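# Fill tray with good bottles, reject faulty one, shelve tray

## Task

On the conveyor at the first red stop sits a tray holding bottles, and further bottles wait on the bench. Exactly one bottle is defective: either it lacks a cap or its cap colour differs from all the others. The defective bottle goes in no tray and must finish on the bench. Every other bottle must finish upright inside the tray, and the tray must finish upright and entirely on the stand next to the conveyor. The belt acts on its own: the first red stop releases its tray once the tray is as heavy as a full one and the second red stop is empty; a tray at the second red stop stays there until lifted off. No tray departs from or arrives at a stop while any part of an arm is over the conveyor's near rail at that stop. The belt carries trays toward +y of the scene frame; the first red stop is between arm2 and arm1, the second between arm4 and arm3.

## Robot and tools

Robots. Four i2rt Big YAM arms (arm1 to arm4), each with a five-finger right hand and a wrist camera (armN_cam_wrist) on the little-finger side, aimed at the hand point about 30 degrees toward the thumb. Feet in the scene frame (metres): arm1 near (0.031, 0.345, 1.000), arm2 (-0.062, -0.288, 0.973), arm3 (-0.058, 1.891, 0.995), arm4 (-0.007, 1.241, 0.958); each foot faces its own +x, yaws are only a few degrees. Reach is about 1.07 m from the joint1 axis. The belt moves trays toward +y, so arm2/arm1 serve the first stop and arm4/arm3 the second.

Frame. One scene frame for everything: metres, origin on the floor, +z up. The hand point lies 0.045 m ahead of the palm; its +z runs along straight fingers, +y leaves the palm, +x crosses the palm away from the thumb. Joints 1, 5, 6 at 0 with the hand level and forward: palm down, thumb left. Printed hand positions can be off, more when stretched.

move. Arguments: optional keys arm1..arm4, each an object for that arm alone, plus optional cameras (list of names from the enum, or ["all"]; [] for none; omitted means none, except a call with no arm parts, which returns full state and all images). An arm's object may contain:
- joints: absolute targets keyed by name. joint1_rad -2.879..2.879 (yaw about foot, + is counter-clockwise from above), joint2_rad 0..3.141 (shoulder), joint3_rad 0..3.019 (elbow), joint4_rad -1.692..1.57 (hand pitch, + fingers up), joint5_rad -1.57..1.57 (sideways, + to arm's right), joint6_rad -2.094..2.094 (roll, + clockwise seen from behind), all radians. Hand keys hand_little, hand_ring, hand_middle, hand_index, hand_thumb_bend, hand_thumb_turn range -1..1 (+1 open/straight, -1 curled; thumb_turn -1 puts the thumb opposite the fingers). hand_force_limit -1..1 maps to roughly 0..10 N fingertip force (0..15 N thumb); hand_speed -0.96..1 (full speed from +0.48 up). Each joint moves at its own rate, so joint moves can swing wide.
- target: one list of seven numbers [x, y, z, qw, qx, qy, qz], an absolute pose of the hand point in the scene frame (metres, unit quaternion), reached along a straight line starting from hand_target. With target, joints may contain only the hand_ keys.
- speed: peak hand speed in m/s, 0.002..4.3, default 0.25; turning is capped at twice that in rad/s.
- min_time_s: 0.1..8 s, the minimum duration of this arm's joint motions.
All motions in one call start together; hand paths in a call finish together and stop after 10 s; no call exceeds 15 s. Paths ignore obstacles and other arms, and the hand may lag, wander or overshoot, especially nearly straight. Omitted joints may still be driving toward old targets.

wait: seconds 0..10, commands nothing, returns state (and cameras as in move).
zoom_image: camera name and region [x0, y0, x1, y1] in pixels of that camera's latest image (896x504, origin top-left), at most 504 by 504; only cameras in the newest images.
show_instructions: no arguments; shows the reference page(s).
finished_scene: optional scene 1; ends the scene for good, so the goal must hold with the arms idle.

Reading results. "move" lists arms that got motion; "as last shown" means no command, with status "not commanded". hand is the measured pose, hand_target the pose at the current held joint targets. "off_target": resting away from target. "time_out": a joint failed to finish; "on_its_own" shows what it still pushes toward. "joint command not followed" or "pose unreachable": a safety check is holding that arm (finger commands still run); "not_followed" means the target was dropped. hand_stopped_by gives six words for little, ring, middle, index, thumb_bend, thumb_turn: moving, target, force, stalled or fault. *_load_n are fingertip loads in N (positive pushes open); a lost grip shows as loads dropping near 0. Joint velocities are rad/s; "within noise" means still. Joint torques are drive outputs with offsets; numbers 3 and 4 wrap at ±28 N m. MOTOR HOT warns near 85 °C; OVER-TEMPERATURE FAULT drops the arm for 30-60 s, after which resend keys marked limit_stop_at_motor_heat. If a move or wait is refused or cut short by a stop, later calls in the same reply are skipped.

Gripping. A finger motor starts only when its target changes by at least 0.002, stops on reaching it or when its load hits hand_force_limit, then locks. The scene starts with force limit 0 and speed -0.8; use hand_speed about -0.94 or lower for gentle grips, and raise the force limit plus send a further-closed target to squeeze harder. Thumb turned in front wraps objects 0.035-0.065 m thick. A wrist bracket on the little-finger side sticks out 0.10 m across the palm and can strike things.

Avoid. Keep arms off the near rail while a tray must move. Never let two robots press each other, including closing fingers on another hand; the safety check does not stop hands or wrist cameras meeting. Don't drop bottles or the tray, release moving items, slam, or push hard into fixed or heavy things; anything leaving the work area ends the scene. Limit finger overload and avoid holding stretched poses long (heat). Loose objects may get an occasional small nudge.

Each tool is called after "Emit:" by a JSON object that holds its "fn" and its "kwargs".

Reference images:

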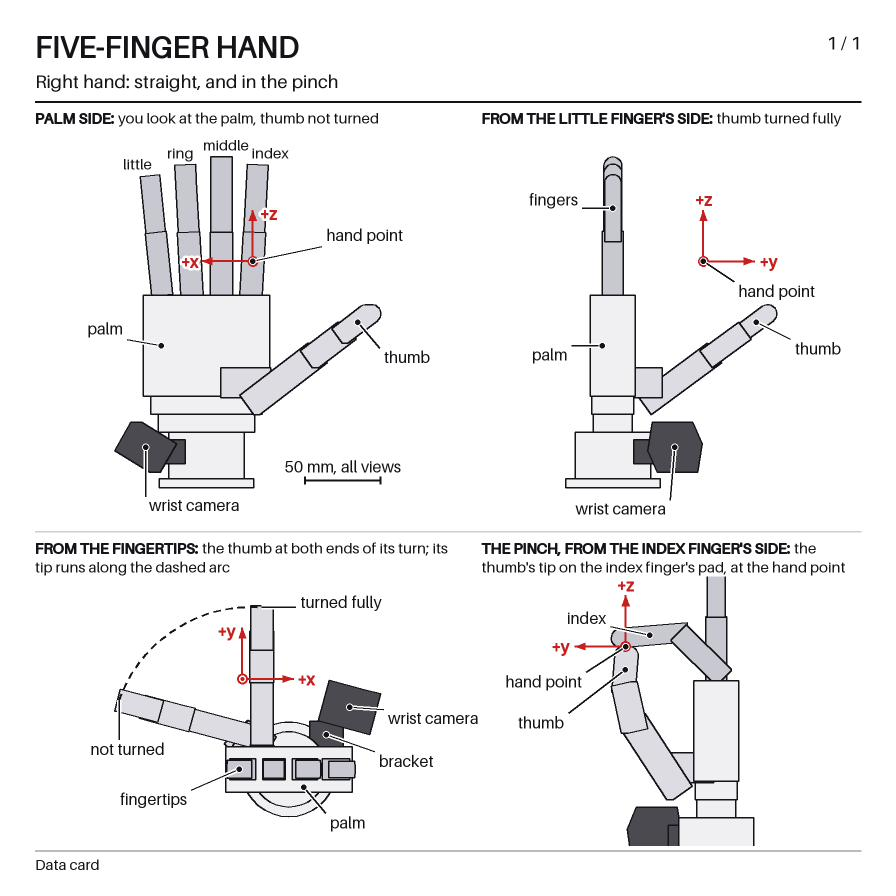

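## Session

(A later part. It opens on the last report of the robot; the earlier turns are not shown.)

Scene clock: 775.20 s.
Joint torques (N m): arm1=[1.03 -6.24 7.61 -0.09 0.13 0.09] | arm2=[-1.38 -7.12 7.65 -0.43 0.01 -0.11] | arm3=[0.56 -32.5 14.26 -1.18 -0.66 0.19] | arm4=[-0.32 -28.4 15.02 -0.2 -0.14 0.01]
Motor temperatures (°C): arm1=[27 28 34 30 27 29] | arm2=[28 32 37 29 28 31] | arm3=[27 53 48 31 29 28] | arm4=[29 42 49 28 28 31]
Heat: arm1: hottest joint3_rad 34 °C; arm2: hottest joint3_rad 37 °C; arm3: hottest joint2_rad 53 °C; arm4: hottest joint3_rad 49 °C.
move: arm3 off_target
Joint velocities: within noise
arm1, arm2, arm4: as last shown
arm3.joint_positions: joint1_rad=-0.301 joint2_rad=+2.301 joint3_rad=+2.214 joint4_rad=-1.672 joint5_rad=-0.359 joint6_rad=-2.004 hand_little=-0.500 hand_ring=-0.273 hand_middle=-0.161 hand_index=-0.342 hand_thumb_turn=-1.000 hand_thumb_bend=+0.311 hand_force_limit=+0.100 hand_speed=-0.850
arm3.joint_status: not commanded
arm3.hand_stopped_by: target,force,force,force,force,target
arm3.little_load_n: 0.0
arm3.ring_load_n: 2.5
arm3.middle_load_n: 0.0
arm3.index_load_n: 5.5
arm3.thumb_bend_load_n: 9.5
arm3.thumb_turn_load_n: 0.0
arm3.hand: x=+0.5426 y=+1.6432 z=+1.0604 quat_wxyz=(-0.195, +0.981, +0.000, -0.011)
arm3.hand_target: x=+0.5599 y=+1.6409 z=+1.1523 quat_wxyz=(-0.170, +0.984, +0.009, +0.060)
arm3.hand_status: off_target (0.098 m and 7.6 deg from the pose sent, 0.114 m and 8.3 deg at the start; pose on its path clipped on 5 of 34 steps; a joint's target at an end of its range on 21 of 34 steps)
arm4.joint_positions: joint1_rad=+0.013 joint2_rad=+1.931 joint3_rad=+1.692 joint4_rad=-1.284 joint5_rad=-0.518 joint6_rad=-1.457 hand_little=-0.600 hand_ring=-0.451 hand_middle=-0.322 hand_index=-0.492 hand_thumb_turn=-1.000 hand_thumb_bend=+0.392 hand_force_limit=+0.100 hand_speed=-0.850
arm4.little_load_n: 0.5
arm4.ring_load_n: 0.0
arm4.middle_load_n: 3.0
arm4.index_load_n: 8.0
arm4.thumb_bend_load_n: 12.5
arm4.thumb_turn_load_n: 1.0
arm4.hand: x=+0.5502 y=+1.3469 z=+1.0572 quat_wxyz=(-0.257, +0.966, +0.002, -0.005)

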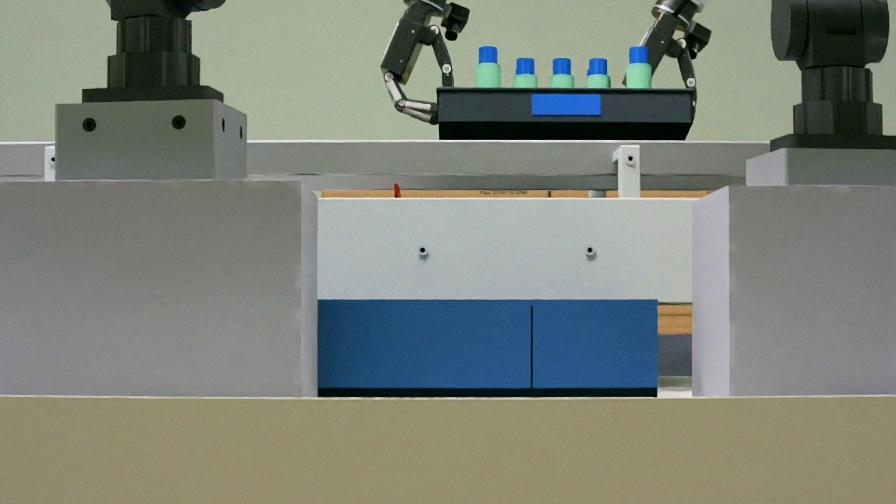

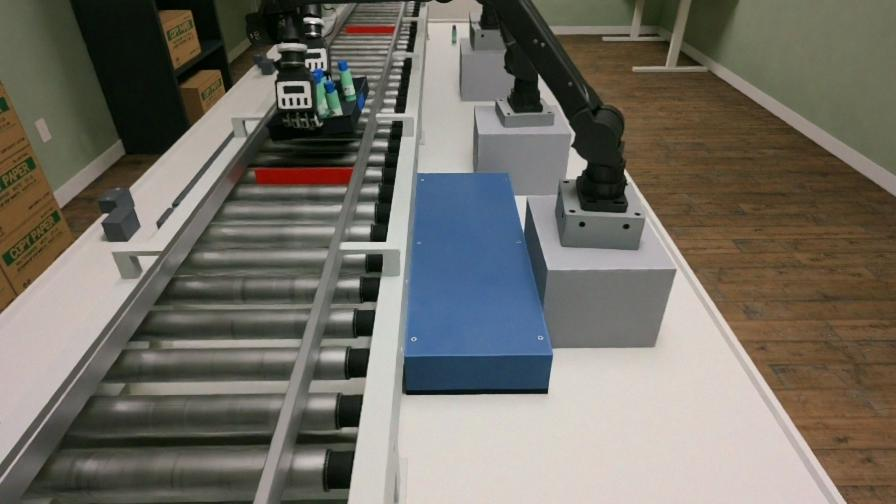

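Emit:
{"fn": "move", "kwargs": {"arm3": {"target": [0.50, 1.669, 1.155, -0.1734, 0.9835, 0.0091, 0.0515], "speed": 0.06}, "arm4": {"target": [0.51, 1.376, 1.118, -0.2584, 0.9646, 0.0135, 0.0505], "speed": 0.06}, "cameras": ["cam_stand_across", "cam_stand_low", "cam_stand", "arm3_cam_wrist", "arm4_cam_wrist"]}}

Emit:
{"fn": "zoom_image", "kwargs": {"camera": "cam_stand_across", "region": [360, 40, 760, 170]}}

Scene clock: 783.33 s.
Joint torques (N m): arm1=[1.2 -6.3 7.65 -0.18 0.13 0.08] | arm2=[-1.2 -7.3 7.71 -0.47 0.03 -0.11] | arm3=[0.91 -28.45 9.76 -0.28 -0.52 0.19] | arm4=[0.15 -24.82 10.88 0.76 -0.13 0.13]
Motor temperatures (°C): arm1=[27 28 34 30 27 29] | arm2=[28 32 37 29 28 31] | arm3=[27 53 48 31 29 28] | arm4=[29 42 49 28 28 31]
Heat: arm1: hottest joint3_rad 34 °C; arm2: hottest joint3_rad 37 °C; arm3: hottest joint2_rad 53 °C; arm4: hottest joint3_rad 49 °C.
move: arm3 off_target; arm4 off_target
Joint velocities: within noise
arm1.joint_positions: joint1_rad=-0.404 joint2_rad=+1.010 joint3_rad=+1.179 joint4_rad=-1.685 joint5_rad=+0.012 joint6_rad=-1.385 hand_little=-1.000 hand_ring=-1.000 hand_middle=+1.000 hand_index=+1.000 hand_thumb_turn=-1.000 hand_thumb_bend=+0.500 hand_force_limit=-0.500 hand_speed=-0.300
arm1.joint_status: not commanded
arm1.hand_stopped_by: target,target,target,target,target,target
arm1.little_load_n: 0.0
arm1.ring_load_n: 0.0
arm1.middle_load_n: 0.0
arm1.index_load_n: 0.0
arm1.thumb_bend_load_n: 0.0
arm1.thumb_turn_load_n: 0.0
arm1.hand: x=+0.2253 y=+0.2155 z=+1.2833 quat_wxyz=(+0.005, +0.966, -0.258, +0.030)
arm1.hand_target: x=+0.2205 y=+0.2197 z=+1.2791 quat_wxyz=(+0.005, +0.965, -0.260, +0.020)
arm1.hand_status: not commanded
arm2.joint_positions: joint1_rad=-0.203 joint2_rad=+1.170 joint3_rad=+1.195 joint4_rad=-1.585 joint5_rad=-0.003 joint6_rad=-1.346 hand_little=-1.000 hand_ring=-1.000 hand_middle=+0.900 hand_index=+0.880 hand_thumb_turn=-1.000 hand_thumb_bend=+0.600 hand_force_limit=-0.500 hand_speed=-0.600
arm2.joint_status: not commanded
arm2.hand_stopped_by: target,target,target,target,target,target
arm2.little_load_n: 0.0
arm2.ring_load_n: 0.0
arm2.middle_load_n: 0.0
arm2.index_load_n: 0.0
arm2.thumb_bend_load_n: 0.0
arm2.thumb_turn_load_n: 0.0
arm2.hand: x=+0.1871 y=-0.4192 z=+1.2204 quat_wxyz=(+0.000, +0.966, -0.260, +0.007)
arm2.hand_target: x=+0.1801 y=-0.4199 z=+1.2199 quat_wxyz=(+0.000, +0.966, -0.259, +0.000)
arm2.hand_status: not commanded
arm3.joint_positions: joint1_rad=-0.301 joint2_rad=+2.070 joint3_rad=+1.913 joint4_rad=-1.576 joint5_rad=-0.364 joint6_rad=-2.004 hand_little=-0.500 hand_ring=-0.273 hand_middle=-0.161 hand_index=-0.342 hand_thumb_turn=-1.000 hand_thumb_bend=+0.311 hand_force_limit=+0.100 hand_speed=-0.850
arm3.joint_status: not commanded
arm3.hand_stopped_by: target,force,force,force,force,target
arm3.little_load_n: 0.0
arm3.ring_load_n: 3.0
arm3.middle_load_n: 0.5
arm3.index_load_n: 4.5
arm3.thumb_bend_load_n: 10.5
arm3.thumb_turn_load_n: 0.0
arm3.hand: x=+0.4894 y=+1.6672 z=+1.0955 quat_wxyz=(-0.193, +0.981, +0.003, +0.003)
arm3.hand_target: x=+0.4978 y=+1.6698 z=+1.1533 quat_wxyz=(-0.174, +0.983, +0.009, +0.052)
arm3.hand_status: off_target (0.060 m and 6.1 deg from the pose sent, 0.107 m and 7.7 deg at the start)
arm4.joint_positions: joint1_rad=+0.071 joint2_rad=+1.764 joint3_rad=+1.529 joint4_rad=-1.216 joint5_rad=-0.507 joint6_rad=-1.397 hand_little=-0.600 hand_ring=-0.451 hand_middle=-0.321 hand_index=-0.493 hand_thumb_turn=-1.000 hand_thumb_bend=+0.392 hand_force_limit=+0.100 hand_speed=-0.850
arm4.joint_status: not commanded
arm4.hand_stopped_by: target,force,force,force,force,target
arm4.little_load_n: 0.0
arm4.ring_load_n: 0.5
arm4.middle_load_n: 7.5
arm4.index_load_n: 4.5
arm4.thumb_bend_load_n: 14.0
arm4.thumb_turn_load_n: 1.0
arm4.hand: x=+0.5026 y=+1.3722 z=+1.0859 quat_wxyz=(-0.256, +0.966, +0.010, +0.015)
arm4.hand_target: x=+0.5092 y=+1.3759 z=+1.1177 quat_wxyz=(-0.259, +0.965, +0.014, +0.050)
arm4.hand_status: off_target (0.033 m and 4.1 deg from the pose sent, 0.078 m and 6.5 deg at the start)
pictures: arm3_cam_wrist, arm4_cam_wrist, cam_stand, cam_stand_across, cam_stand_low
arm3_cam_wrist: T_world_to_cam=[[0.27148, -0.9041, -0.32999, 1.73151], [-0.82485, -0.39523, 0.40424, 0.61577], [-0.4959, 0.16245, -0.85305, 1.02837]] pos_world=[0.54781, 1.64177, 1.19972]
arm4_cam_wrist: T_world_to_cam=[[0.27056, -0.84778, -0.45614, 1.52447], [-0.85192, -0.43151, 0.29669, 0.70254], [-0.44836, 0.30832, -0.839, 0.82841]] pos_world=[0.55747, 1.34016, 1.18196]

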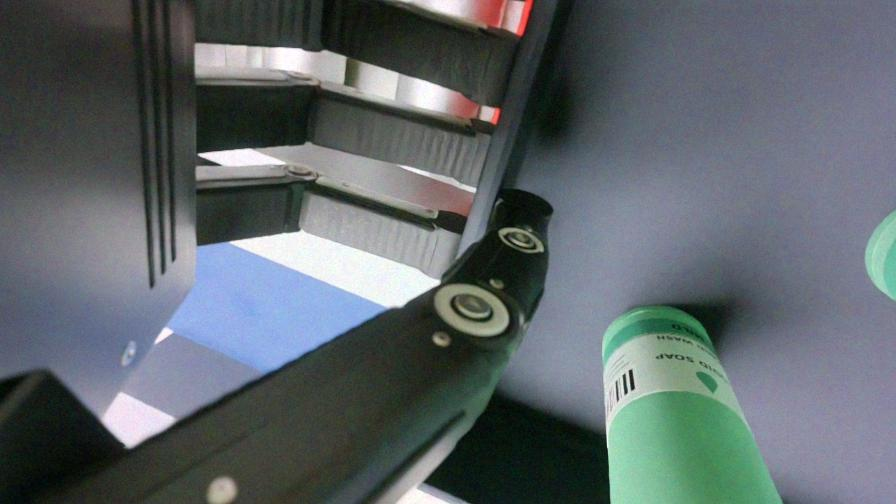

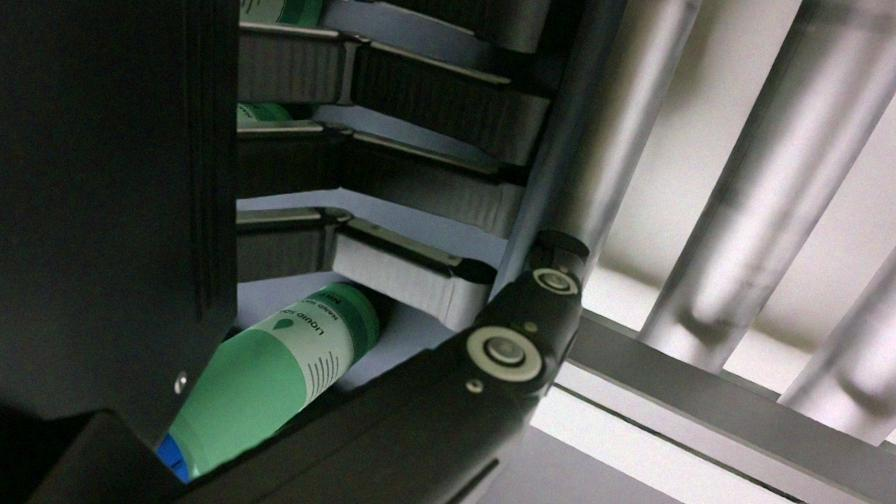

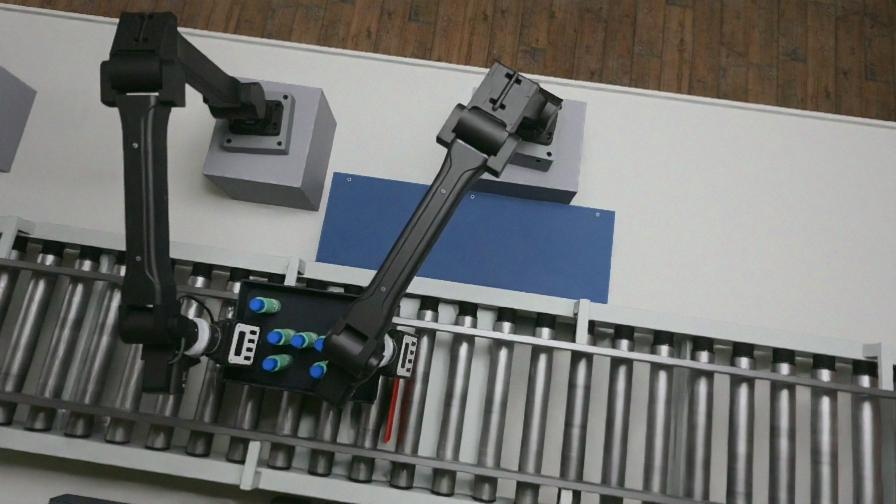

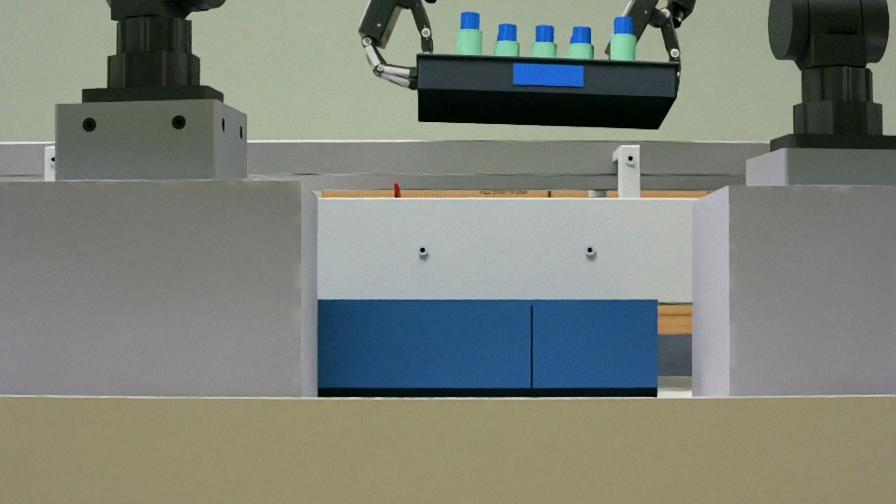

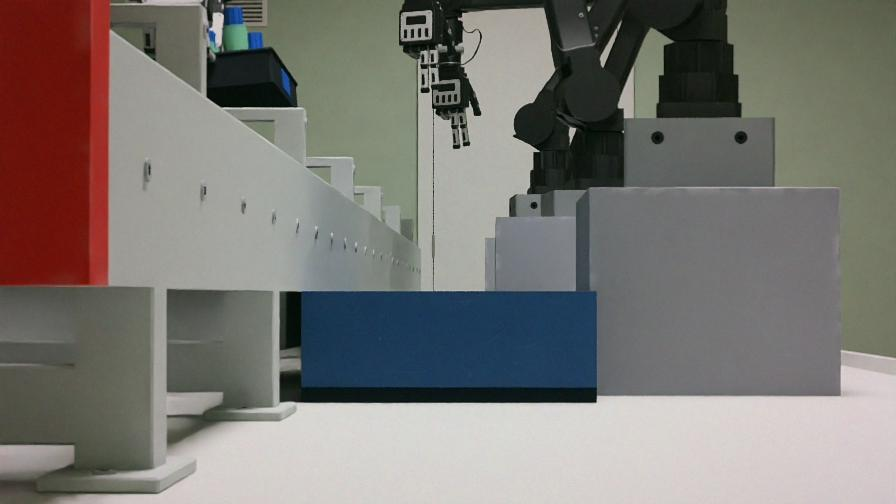

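Scaled by 1.260.

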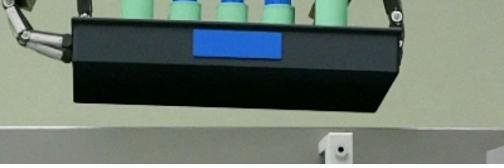

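Emit:
{"fn": "zoom_image", "kwargs": {"camera": "cam_stand_low", "region": [100, 0, 400, 170]}}

Scaled by 1.680.

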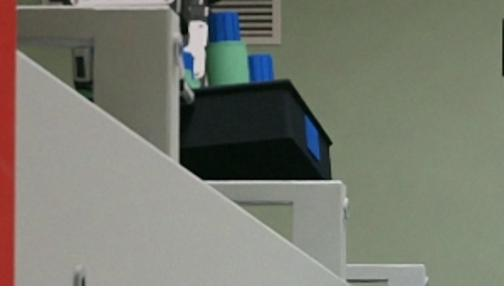

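Emit:
{"fn": "move", "kwargs": {"arm3": {"target": [0.38, 1.724, 1.132, -0.1732, 0.9824, 0.0121, 0.0687], "speed": 0.08}, "arm4": {"target": [0.39, 1.431, 1.115, -0.2582, 0.9636, 0.0181, 0.0674], "speed": 0.08}, "cameras": ["cam_stand_across", "cam_stand_low", "cam_stand", "arm3_cam_wrist", "arm4_cam_wrist"]}}

Emit:
{"fn": "zoom_image", "kwargs": {"camera": "cam_stand_across", "region": [300, 0, 700, 170]}}

Emit:
{"fn": "zoom_image", "kwargs": {"camera": "cam_stand_low", "region": [100, 0, 500, 200]}}

Scene clock: 798.50 s.
Joint torques (N m): arm1=[0.91 -6.07 7.73 -0.05 0.11 0.11] | arm2=[-1.32 -7.24 7.71 -0.46 0.03 -0.11] | arm3=[1.26 -20.78 9.32 -0.1 -0.65 0.26] | arm4=[0.09 -18.26 10.95 0.99 0 0.11]
Motor temperatures (°C): arm1=[27 28 34 30 27 29] | arm2=[28 32 37 29 28 31] | arm3=[27 52 49 31 29 28] | arm4=[29 43 48 28 28 31]
Heat: arm1: hottest joint3_rad 34 °C; arm2: hottest joint3_rad 37 °C; arm3: hottest joint2_rad 52 °C; arm4: hottest joint3_rad 48 °C.
move: arm3 off_target; arm4 off_target
Joint velocities: within noise
arm1, arm2: as last shown
arm3.joint_positions: joint1_rad=-0.301 joint2_rad=+1.687 joint3_rad=+1.347 joint4_rad=-1.342 joint5_rad=-0.375 joint6_rad=-2.005 hand_little=-0.500 hand_ring=-0.273 hand_middle=-0.161 hand_index=-0.342 hand_thumb_turn=-1.000 hand_thumb_bend=+0.311 hand_force_limit=+0.100 hand_speed=-0.850
arm3.joint_status: not commanded
arm3.hand_stopped_by: target,force,force,force,force,target
arm3.little_load_n: 0.0
arm3.ring_load_n: 3.5
arm3.middle_load_n: 0.0
arm3.index_load_n: 4.5
arm3.thumb_bend_load_n: 10.5
arm3.thumb_turn_load_n: 0.0
arm3.hand: x=+0.3681 y=+1.7208 z=+1.0931 quat_wxyz=(-0.188, +0.982, +0.007, +0.028)
arm3.hand_target: x=+0.3788 y=+1.7243 z=+1.1312 quat_wxyz=(-0.174, +0.982, +0.012, +0.069)
arm3.hand_status: off_target (0.041 m and 5.0 deg from the pose sent, 0.129 m and 8.0 deg at the start)
arm4.joint_positions: joint1_rad=+0.250 joint2_rad=+1.459 joint3_rad=+1.165 joint4_rad=-1.031 joint5_rad=-0.454 joint6_rad=-1.206 hand_little=-0.600 hand_ring=-0.451 hand_middle=-0.321 hand_index=-0.493 hand_thumb_turn=-1.000 hand_thumb_bend=+0.392 hand_force_limit=+0.100 hand_speed=-0.850
arm4.joint_status: not commanded
arm4.hand_stopped_by: target,force,force,force,force,target
arm4.little_load_n: 0.0
arm4.ring_load_n: 0.0
arm4.middle_load_n: 7.0
arm4.index_load_n: 4.5
arm4.thumb_bend_load_n: 14.0
arm4.thumb_turn_load_n: 1.5
arm4.hand: x=+0.3822 y=+1.4268 z=+1.0901 quat_wxyz=(-0.251, +0.967, +0.017, +0.035)
arm4.hand_target: x=+0.3894 y=+1.4308 z=+1.1149 quat_wxyz=(-0.259, +0.963, +0.018, +0.067)
arm4.hand_status: off_target (0.026 m and 3.8 deg from the pose sent, 0.130 m and 6.1 deg at the start)
pictures: arm3_cam_wrist, arm4_cam_wrist, cam_stand, cam_stand_across, cam_stand_low
arm3_cam_wrist: T_world_to_cam=[[0.28753, -0.90741, -0.30648, 1.78619], [-0.84479, -0.39105, 0.36525, 0.58061], [-0.45128, 0.15389, -0.87901, 0.98413]] pos_world=[0.42102, 1.69641, 1.20043]
arm4_cam_wrist: T_world_to_cam=[[0.29137, -0.85162, -0.43572, 1.58043], [-0.86233, -0.431, 0.26574, 0.65932], [-0.41411, 0.29831, -0.85996, 0.78513]] pos_world=[0.43319, 1.39588, 1.18859]

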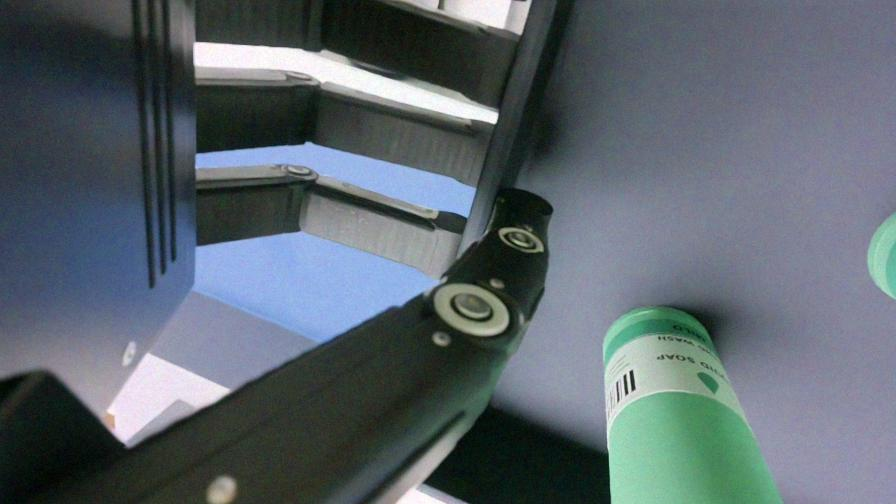

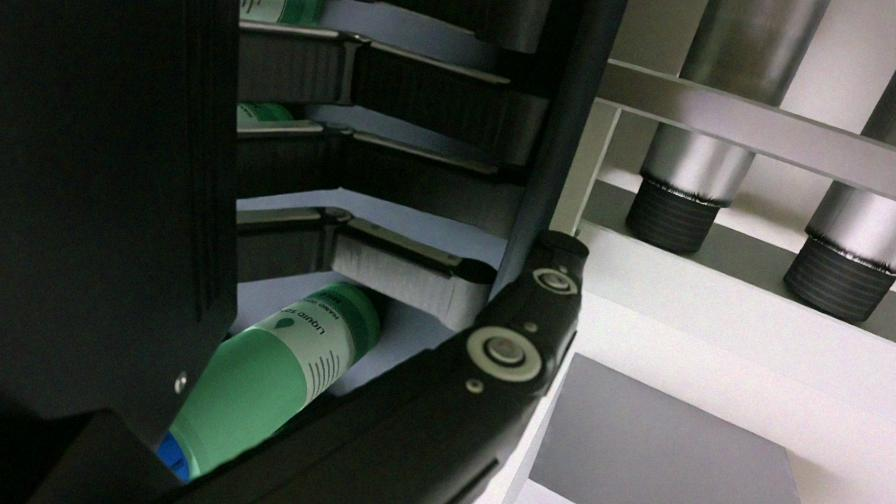

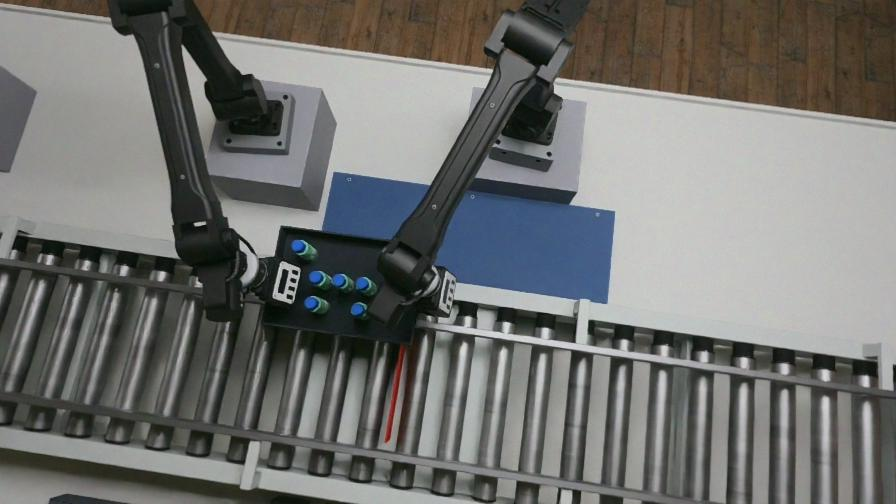

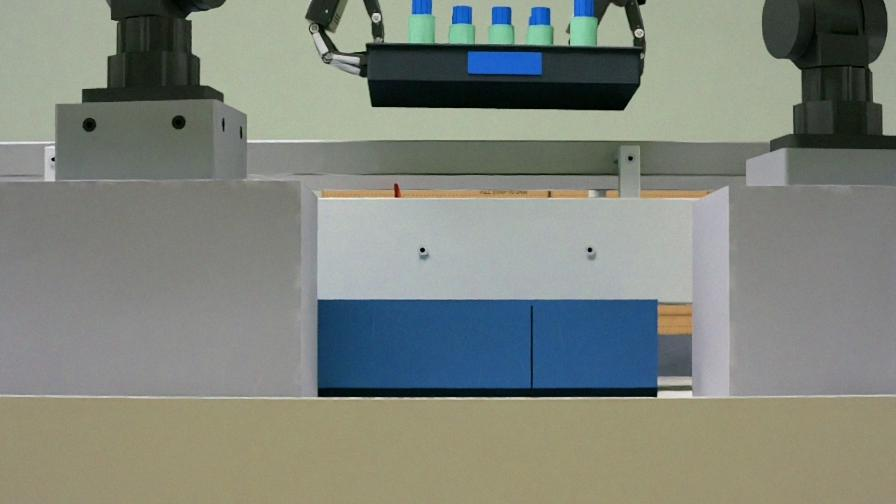

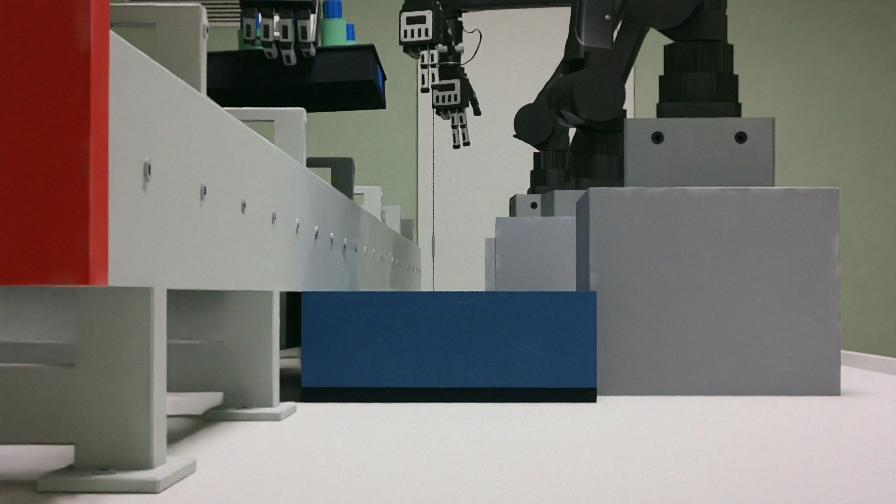

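Scaled by 1.260.

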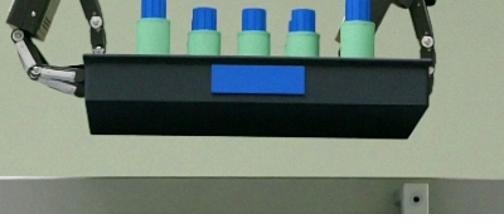

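Scaled by 1.260.

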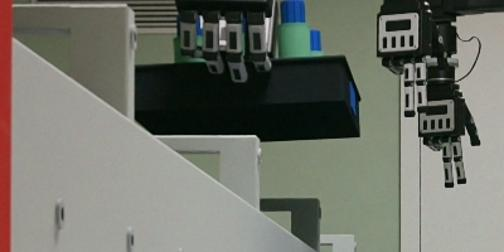

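Emit:
{"fn": "zoom_image", "kwargs": {"camera": "cam_stand", "region": [240, 150, 640, 370]}}

Scaled by 1.260.

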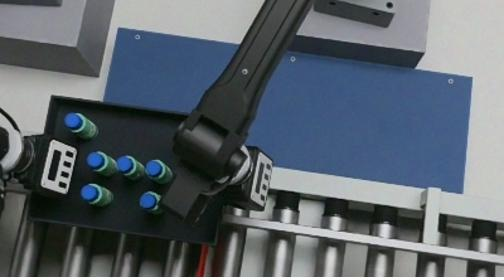

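Emit:
{"fn": "move", "kwargs": {"arm3": {"target": [0.275, 1.776, 1.126, -0.1733, 0.9828, 0.0112, 0.0638], "speed": 0.08}, "arm4": {"target": [0.2855, 1.482, 1.112, -0.2583, 0.9639, 0.0168, 0.0627], "speed": 0.08}, "cameras": ["cam_stand_across", "cam_stand_low", "cam_stand"]}}

Emit:
{"fn": "zoom_image", "kwargs": {"camera": "cam_stand_across", "region": [200, 0, 700, 170]}}

Emit:
{"fn": "zoom_image", "kwargs": {"camera": "cam_stand", "region": [240, 130, 640, 350]}}

Scene clock: 815.40 s.
Joint torques (N m): arm1=[0.79 -5.71 7.62 -0.14 0.15 0.12] | arm2=[-1.32 -6.95 7.64 -0.47 0.03 -0.11] | arm3=[1.96 -14.21 9.42 -0.17 -0.55 0.45] | arm4=[-0.03 -13.86 10.93 1.06 0.21 0.11]
Motor temperatures (°C): arm1=[27 28 34 30 27 29] | arm2=[28 32 37 29 28 31] | arm3=[27 49 50 31 29 28] | arm4=[29 42 47 28 28 31]
Heat: arm1: hottest joint3_rad 34 °C; arm2: hottest joint3_rad 37 °C; arm3: hottest joint3_rad 50 °C; arm4: hottest joint3_rad 47 °C.
move: arm3 off_target; arm4 off_target
Joint velocities: within noise
arm1, arm2: as last shown
arm1.index_load_n: -0.5
arm1.thumb_bend_load_n: -0.5
arm2.little_load_n: 0.5
arm2.ring_load_n: 0.5
arm3.joint_positions: joint1_rad=-0.286 joint2_rad=+1.381 joint3_rad=+1.019 joint4_rad=-1.301 joint5_rad=-0.375 joint6_rad=-1.996 hand_little=-0.500 hand_ring=-0.273 hand_middle=-0.161 hand_index=-0.342 hand_thumb_turn=-1.000 hand_thumb_bend=+0.311 hand_force_limit=+0.100 hand_speed=-0.850
arm3.joint_status: not commanded
arm3.hand_stopped_by: target,force,force,force,force,target
arm3.little_load_n: 0.0
arm3.ring_load_n: 3.0
arm3.middle_load_n: 0.0
arm3.index_load_n: 4.0
arm3.thumb_bend_load_n: 11.0
arm3.thumb_turn_load_n: 0.0
arm3.hand: x=+0.2646 y=+1.7703 z=+1.0998 quat_wxyz=(-0.185, +0.982, +0.012, +0.034)
arm3.hand_target: x=+0.2742 y=+1.7760 z=+1.1253 quat_wxyz=(-0.175, +0.983, +0.011, +0.064)
arm3.hand_status: off_target (0.029 m and 3.7 deg from the pose sent, 0.113 m and 4.4 deg at the start)
arm4.joint_positions: joint1_rad=+0.485 joint2_rad=+1.256 joint3_rad=+0.973 joint4_rad=-0.944 joint5_rad=-0.379 joint6_rad=-0.964 hand_little=-0.600 hand_ring=-0.451 hand_middle=-0.321 hand_index=-0.493 hand_thumb_turn=-1.000 hand_thumb_bend=+0.392 hand_force_limit=+0.100 hand_speed=-0.850
arm4.joint_status: not commanded
arm4.hand_stopped_by: target,force,force,force,force,target
arm4.little_load_n: 0.0
arm4.ring_load_n: 0.0
arm4.middle_load_n: 10.5
arm4.index_load_n: 3.0
arm4.thumb_bend_load_n: 14.5
arm4.thumb_turn_load_n: 2.0
arm4.hand: x=+0.2796 y=+1.4778 z=+1.0929 quat_wxyz=(-0.248, +0.968, +0.018, +0.036)
arm4.hand_target: x=+0.2852 y=+1.4819 z=+1.1119 quat_wxyz=(-0.259, +0.964, +0.017, +0.062)
arm4.hand_status: off_target (0.020 m and 3.3 deg from the pose sent, 0.113 m and 3.3 deg at the start)
pictures: cam_stand, cam_stand_across, cam_stand_low

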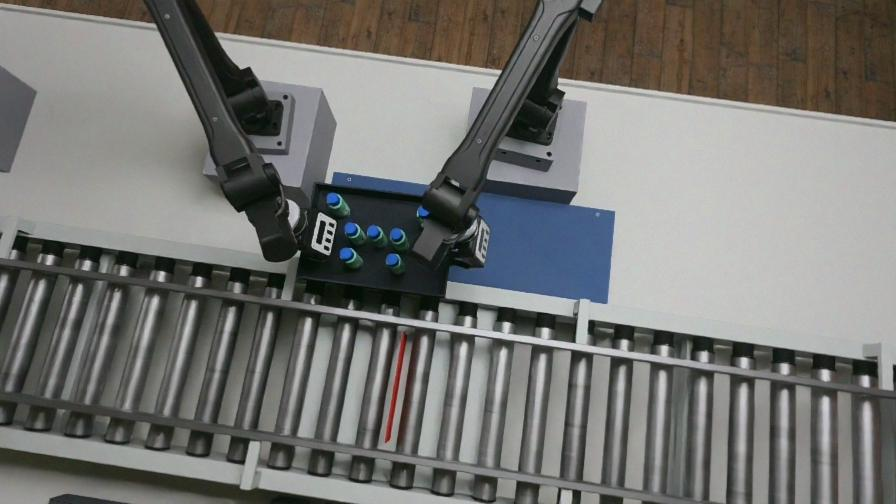

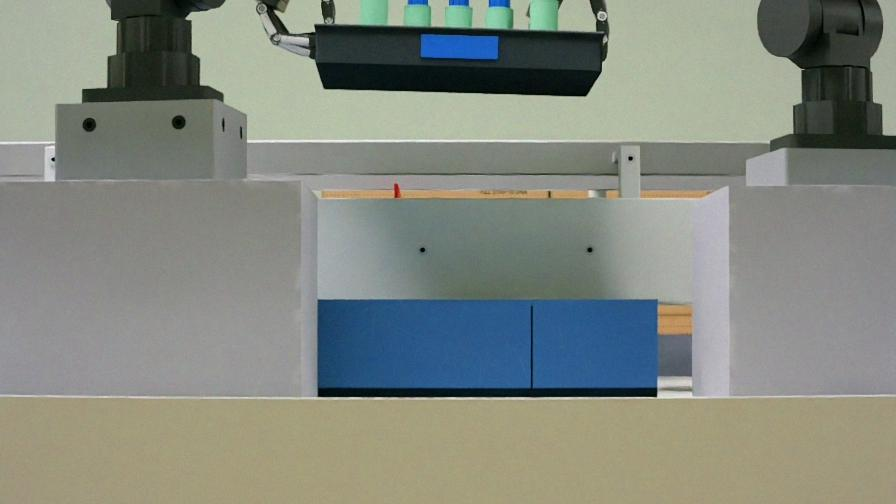

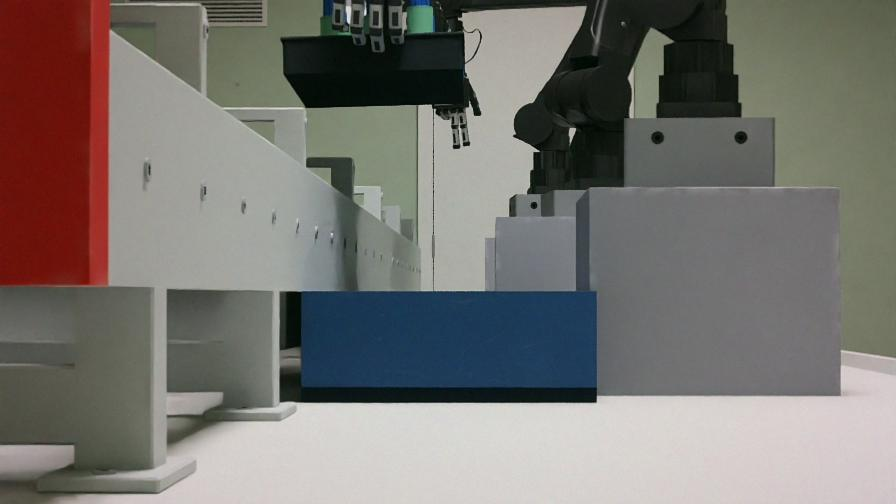

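Scaled by 1.008.

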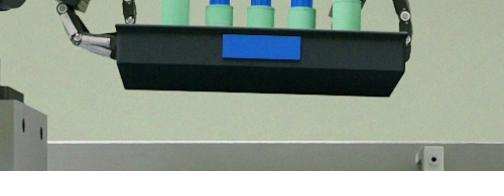

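Scaled by 1.260.

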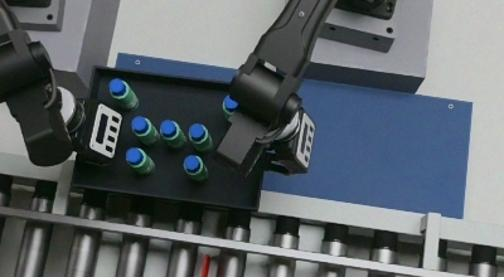

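Emit:
{"fn": "move", "kwargs": {"arm3": {"target": [0.171, 1.827, 1.10, -0.1733, 0.9828, 0.0112, 0.0638], "speed": 0.08}, "arm4": {"target": [0.1815, 1.533, 1.10, -0.2583, 0.9639, 0.0168, 0.0627], "speed": 0.08}, "cameras": ["cam_stand_across", "cam_stand_low", "cam_stand", "cam_stand_end", "arm4_cam_wrist"]}}

Emit:
{"fn": "zoom_image", "kwargs": {"camera": "cam_stand_across", "region": [200, 0, 700, 170]}}

Emit:
{"fn": "zoom_image", "kwargs": {"camera": "cam_stand", "region": [290, 90, 640, 320]}}

Scene clock: 821.27 s.
Joint torques (N m): arm1=[0.67 -5.77 7.46 -0.17 0.14 0.11] | arm2=[-1.26 -7.12 7.66 -0.46 0.01 -0.1] | arm3=[2.2 -7.24 9.47 -0.35 -0.73 0.48] | arm4=[-0.09 -11.46 10.74 0.96 0.41 0.05]
Motor temperatures (°C): arm1=[27 28 34 30 27 29] | arm2=[28 32 37 29 28 31] | arm3=[27 48 49 31 29 28] | arm4=[29 41 47 28 28 31]
Heat: arm1: hottest joint3_rad 34 °C; arm2: hottest joint3_rad 37 °C; arm3: hottest joint3_rad 49 °C; arm4: hottest joint3_rad 47 °C.
move: arm3 off_target; arm4 off_target
Joint velocities: within noise
arm1, arm2: as last shown
arm1.index_load_n: 0.0
arm1.thumb_bend_load_n: 0.0
arm2.little_load_n: 0.0
arm2.ring_load_n: 0.0
arm3.joint_positions: joint1_rad=-0.243 joint2_rad=+1.052 joint3_rad=+0.711 joint4_rad=-1.279 joint5_rad=-0.370 joint6_rad=-1.951 hand_little=-0.500 hand_ring=-0.273 hand_middle=-0.161 hand_index=-0.342 hand_thumb_turn=-1.000 hand_thumb_bend=+0.311 hand_force_limit=+0.100 hand_speed=-0.850
arm3.joint_status: not commanded
arm3.hand_stopped_by: target,force,force,force,force,target
arm3.little_load_n: 0.0
arm3.ring_load_n: 3.0
arm3.middle_load_n: 0.0
arm3.index_load_n: 4.0
arm3.thumb_bend_load_n: 11.0
arm3.thumb_turn_load_n: 0.0
arm3.hand: x=+0.1635 y=+1.8210 z=+1.0838 quat_wxyz=(-0.176, +0.983, +0.015, +0.045)
arm3.hand_target: x=+0.1707 y=+1.8269 z=+1.0994 quat_wxyz=(-0.174, +0.983, +0.012, +0.064)
arm3.hand_status: off_target (0.019 m and 2.3 deg from the pose sent, 0.109 m and 3.7 deg at the start)
arm4.joint_positions: joint1_rad=+0.810 joint2_rad=+1.127 joint3_rad=+0.841 joint4_rad=-0.840 joint5_rad=-0.239 joint6_rad=-0.656 hand_little=-0.600 hand_ring=-0.451 hand_middle=-0.321 hand_index=-0.493 hand_thumb_turn=-1.000 hand_thumb_bend=+0.392 hand_force_limit=+0.100 hand_speed=-0.850
arm4.joint_status: not commanded
arm4.hand_stopped_by: target,force,force,force,force,target
arm4.little_load_n: 0.0
arm4.ring_load_n: 0.5
arm4.middle_load_n: 10.5
arm4.index_load_n: 3.0
arm4.thumb_bend_load_n: 14.5
arm4.thumb_turn_load_n: 2.0
arm4.hand: x=+0.1780 y=+1.5297 z=+1.0839 quat_wxyz=(-0.244, +0.969, +0.020, +0.043)
arm4.hand_target: x=+0.1813 y=+1.5328 z=+1.0998 quat_wxyz=(-0.258, +0.964, +0.017, +0.062)
arm4.hand_status: off_target (0.017 m and 2.8 deg from the pose sent, 0.113 m and 3.3 deg at the start)
pictures: arm4_cam_wrist, cam_stand, cam_stand_across, cam_stand_end, cam_stand_low
arm4_cam_wrist: T_world_to_cam=[[0.30076, -0.85697, -0.41851, 1.71279], [-0.8661, -0.42914, 0.25633, 0.53723], [-0.39926, 0.28538, -0.87129, 0.694]] pos_world=[0.22725, 1.50031, 1.18379]

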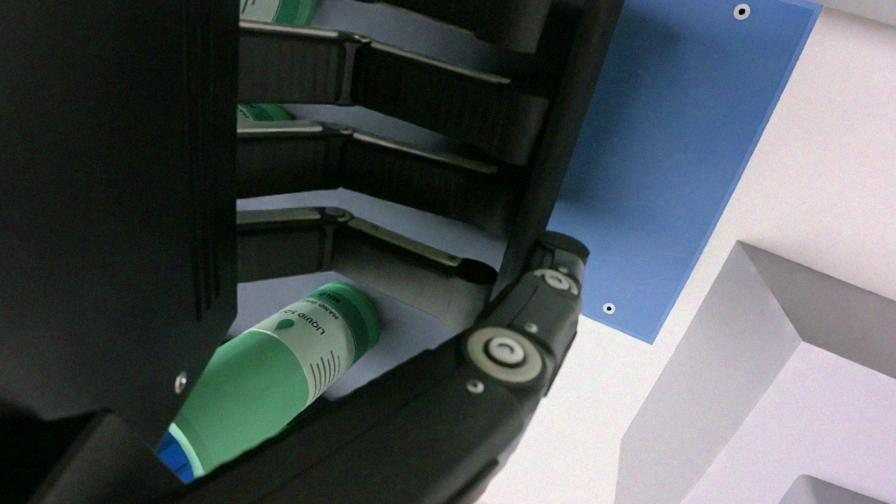

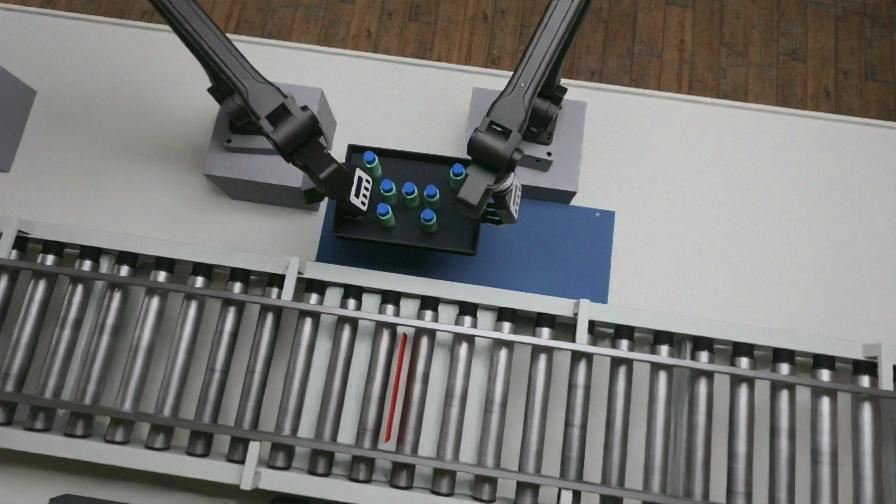

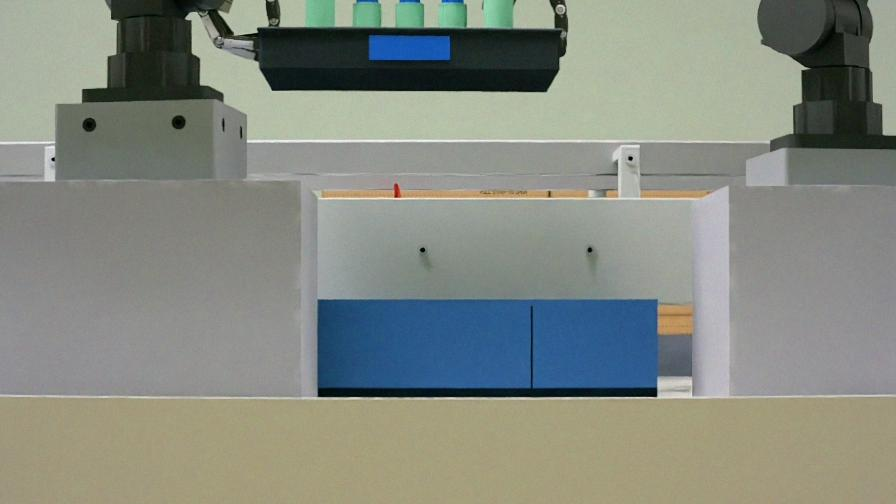

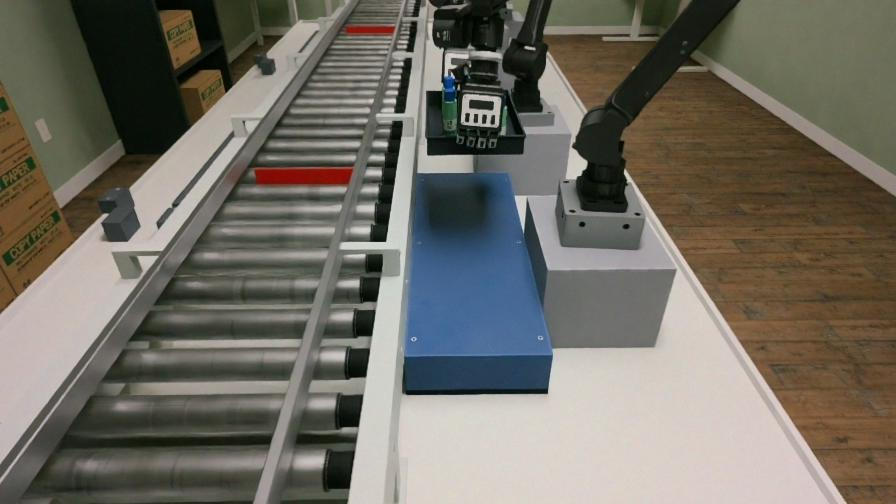

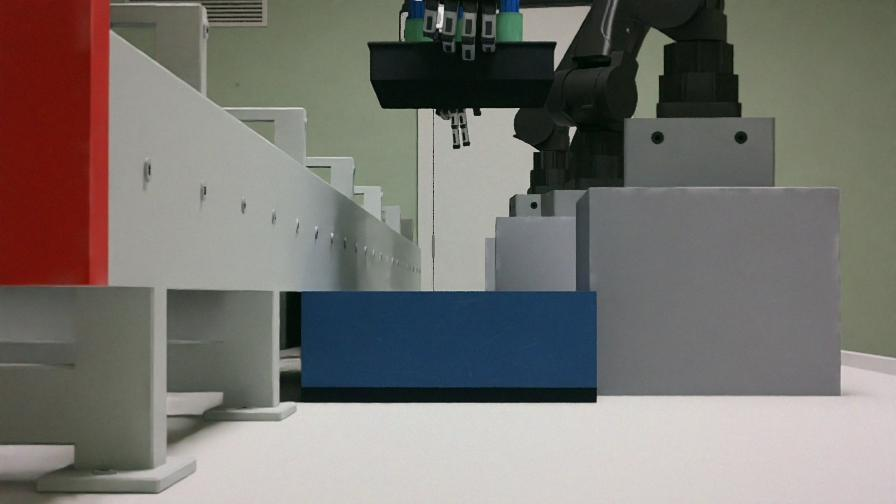

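Scaled by 1.008.

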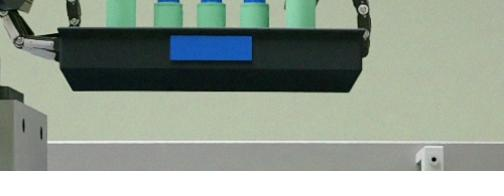

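Scaled by 1.440.

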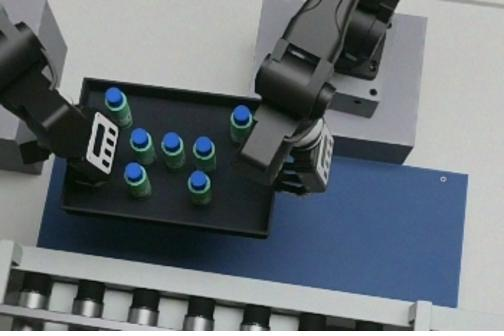

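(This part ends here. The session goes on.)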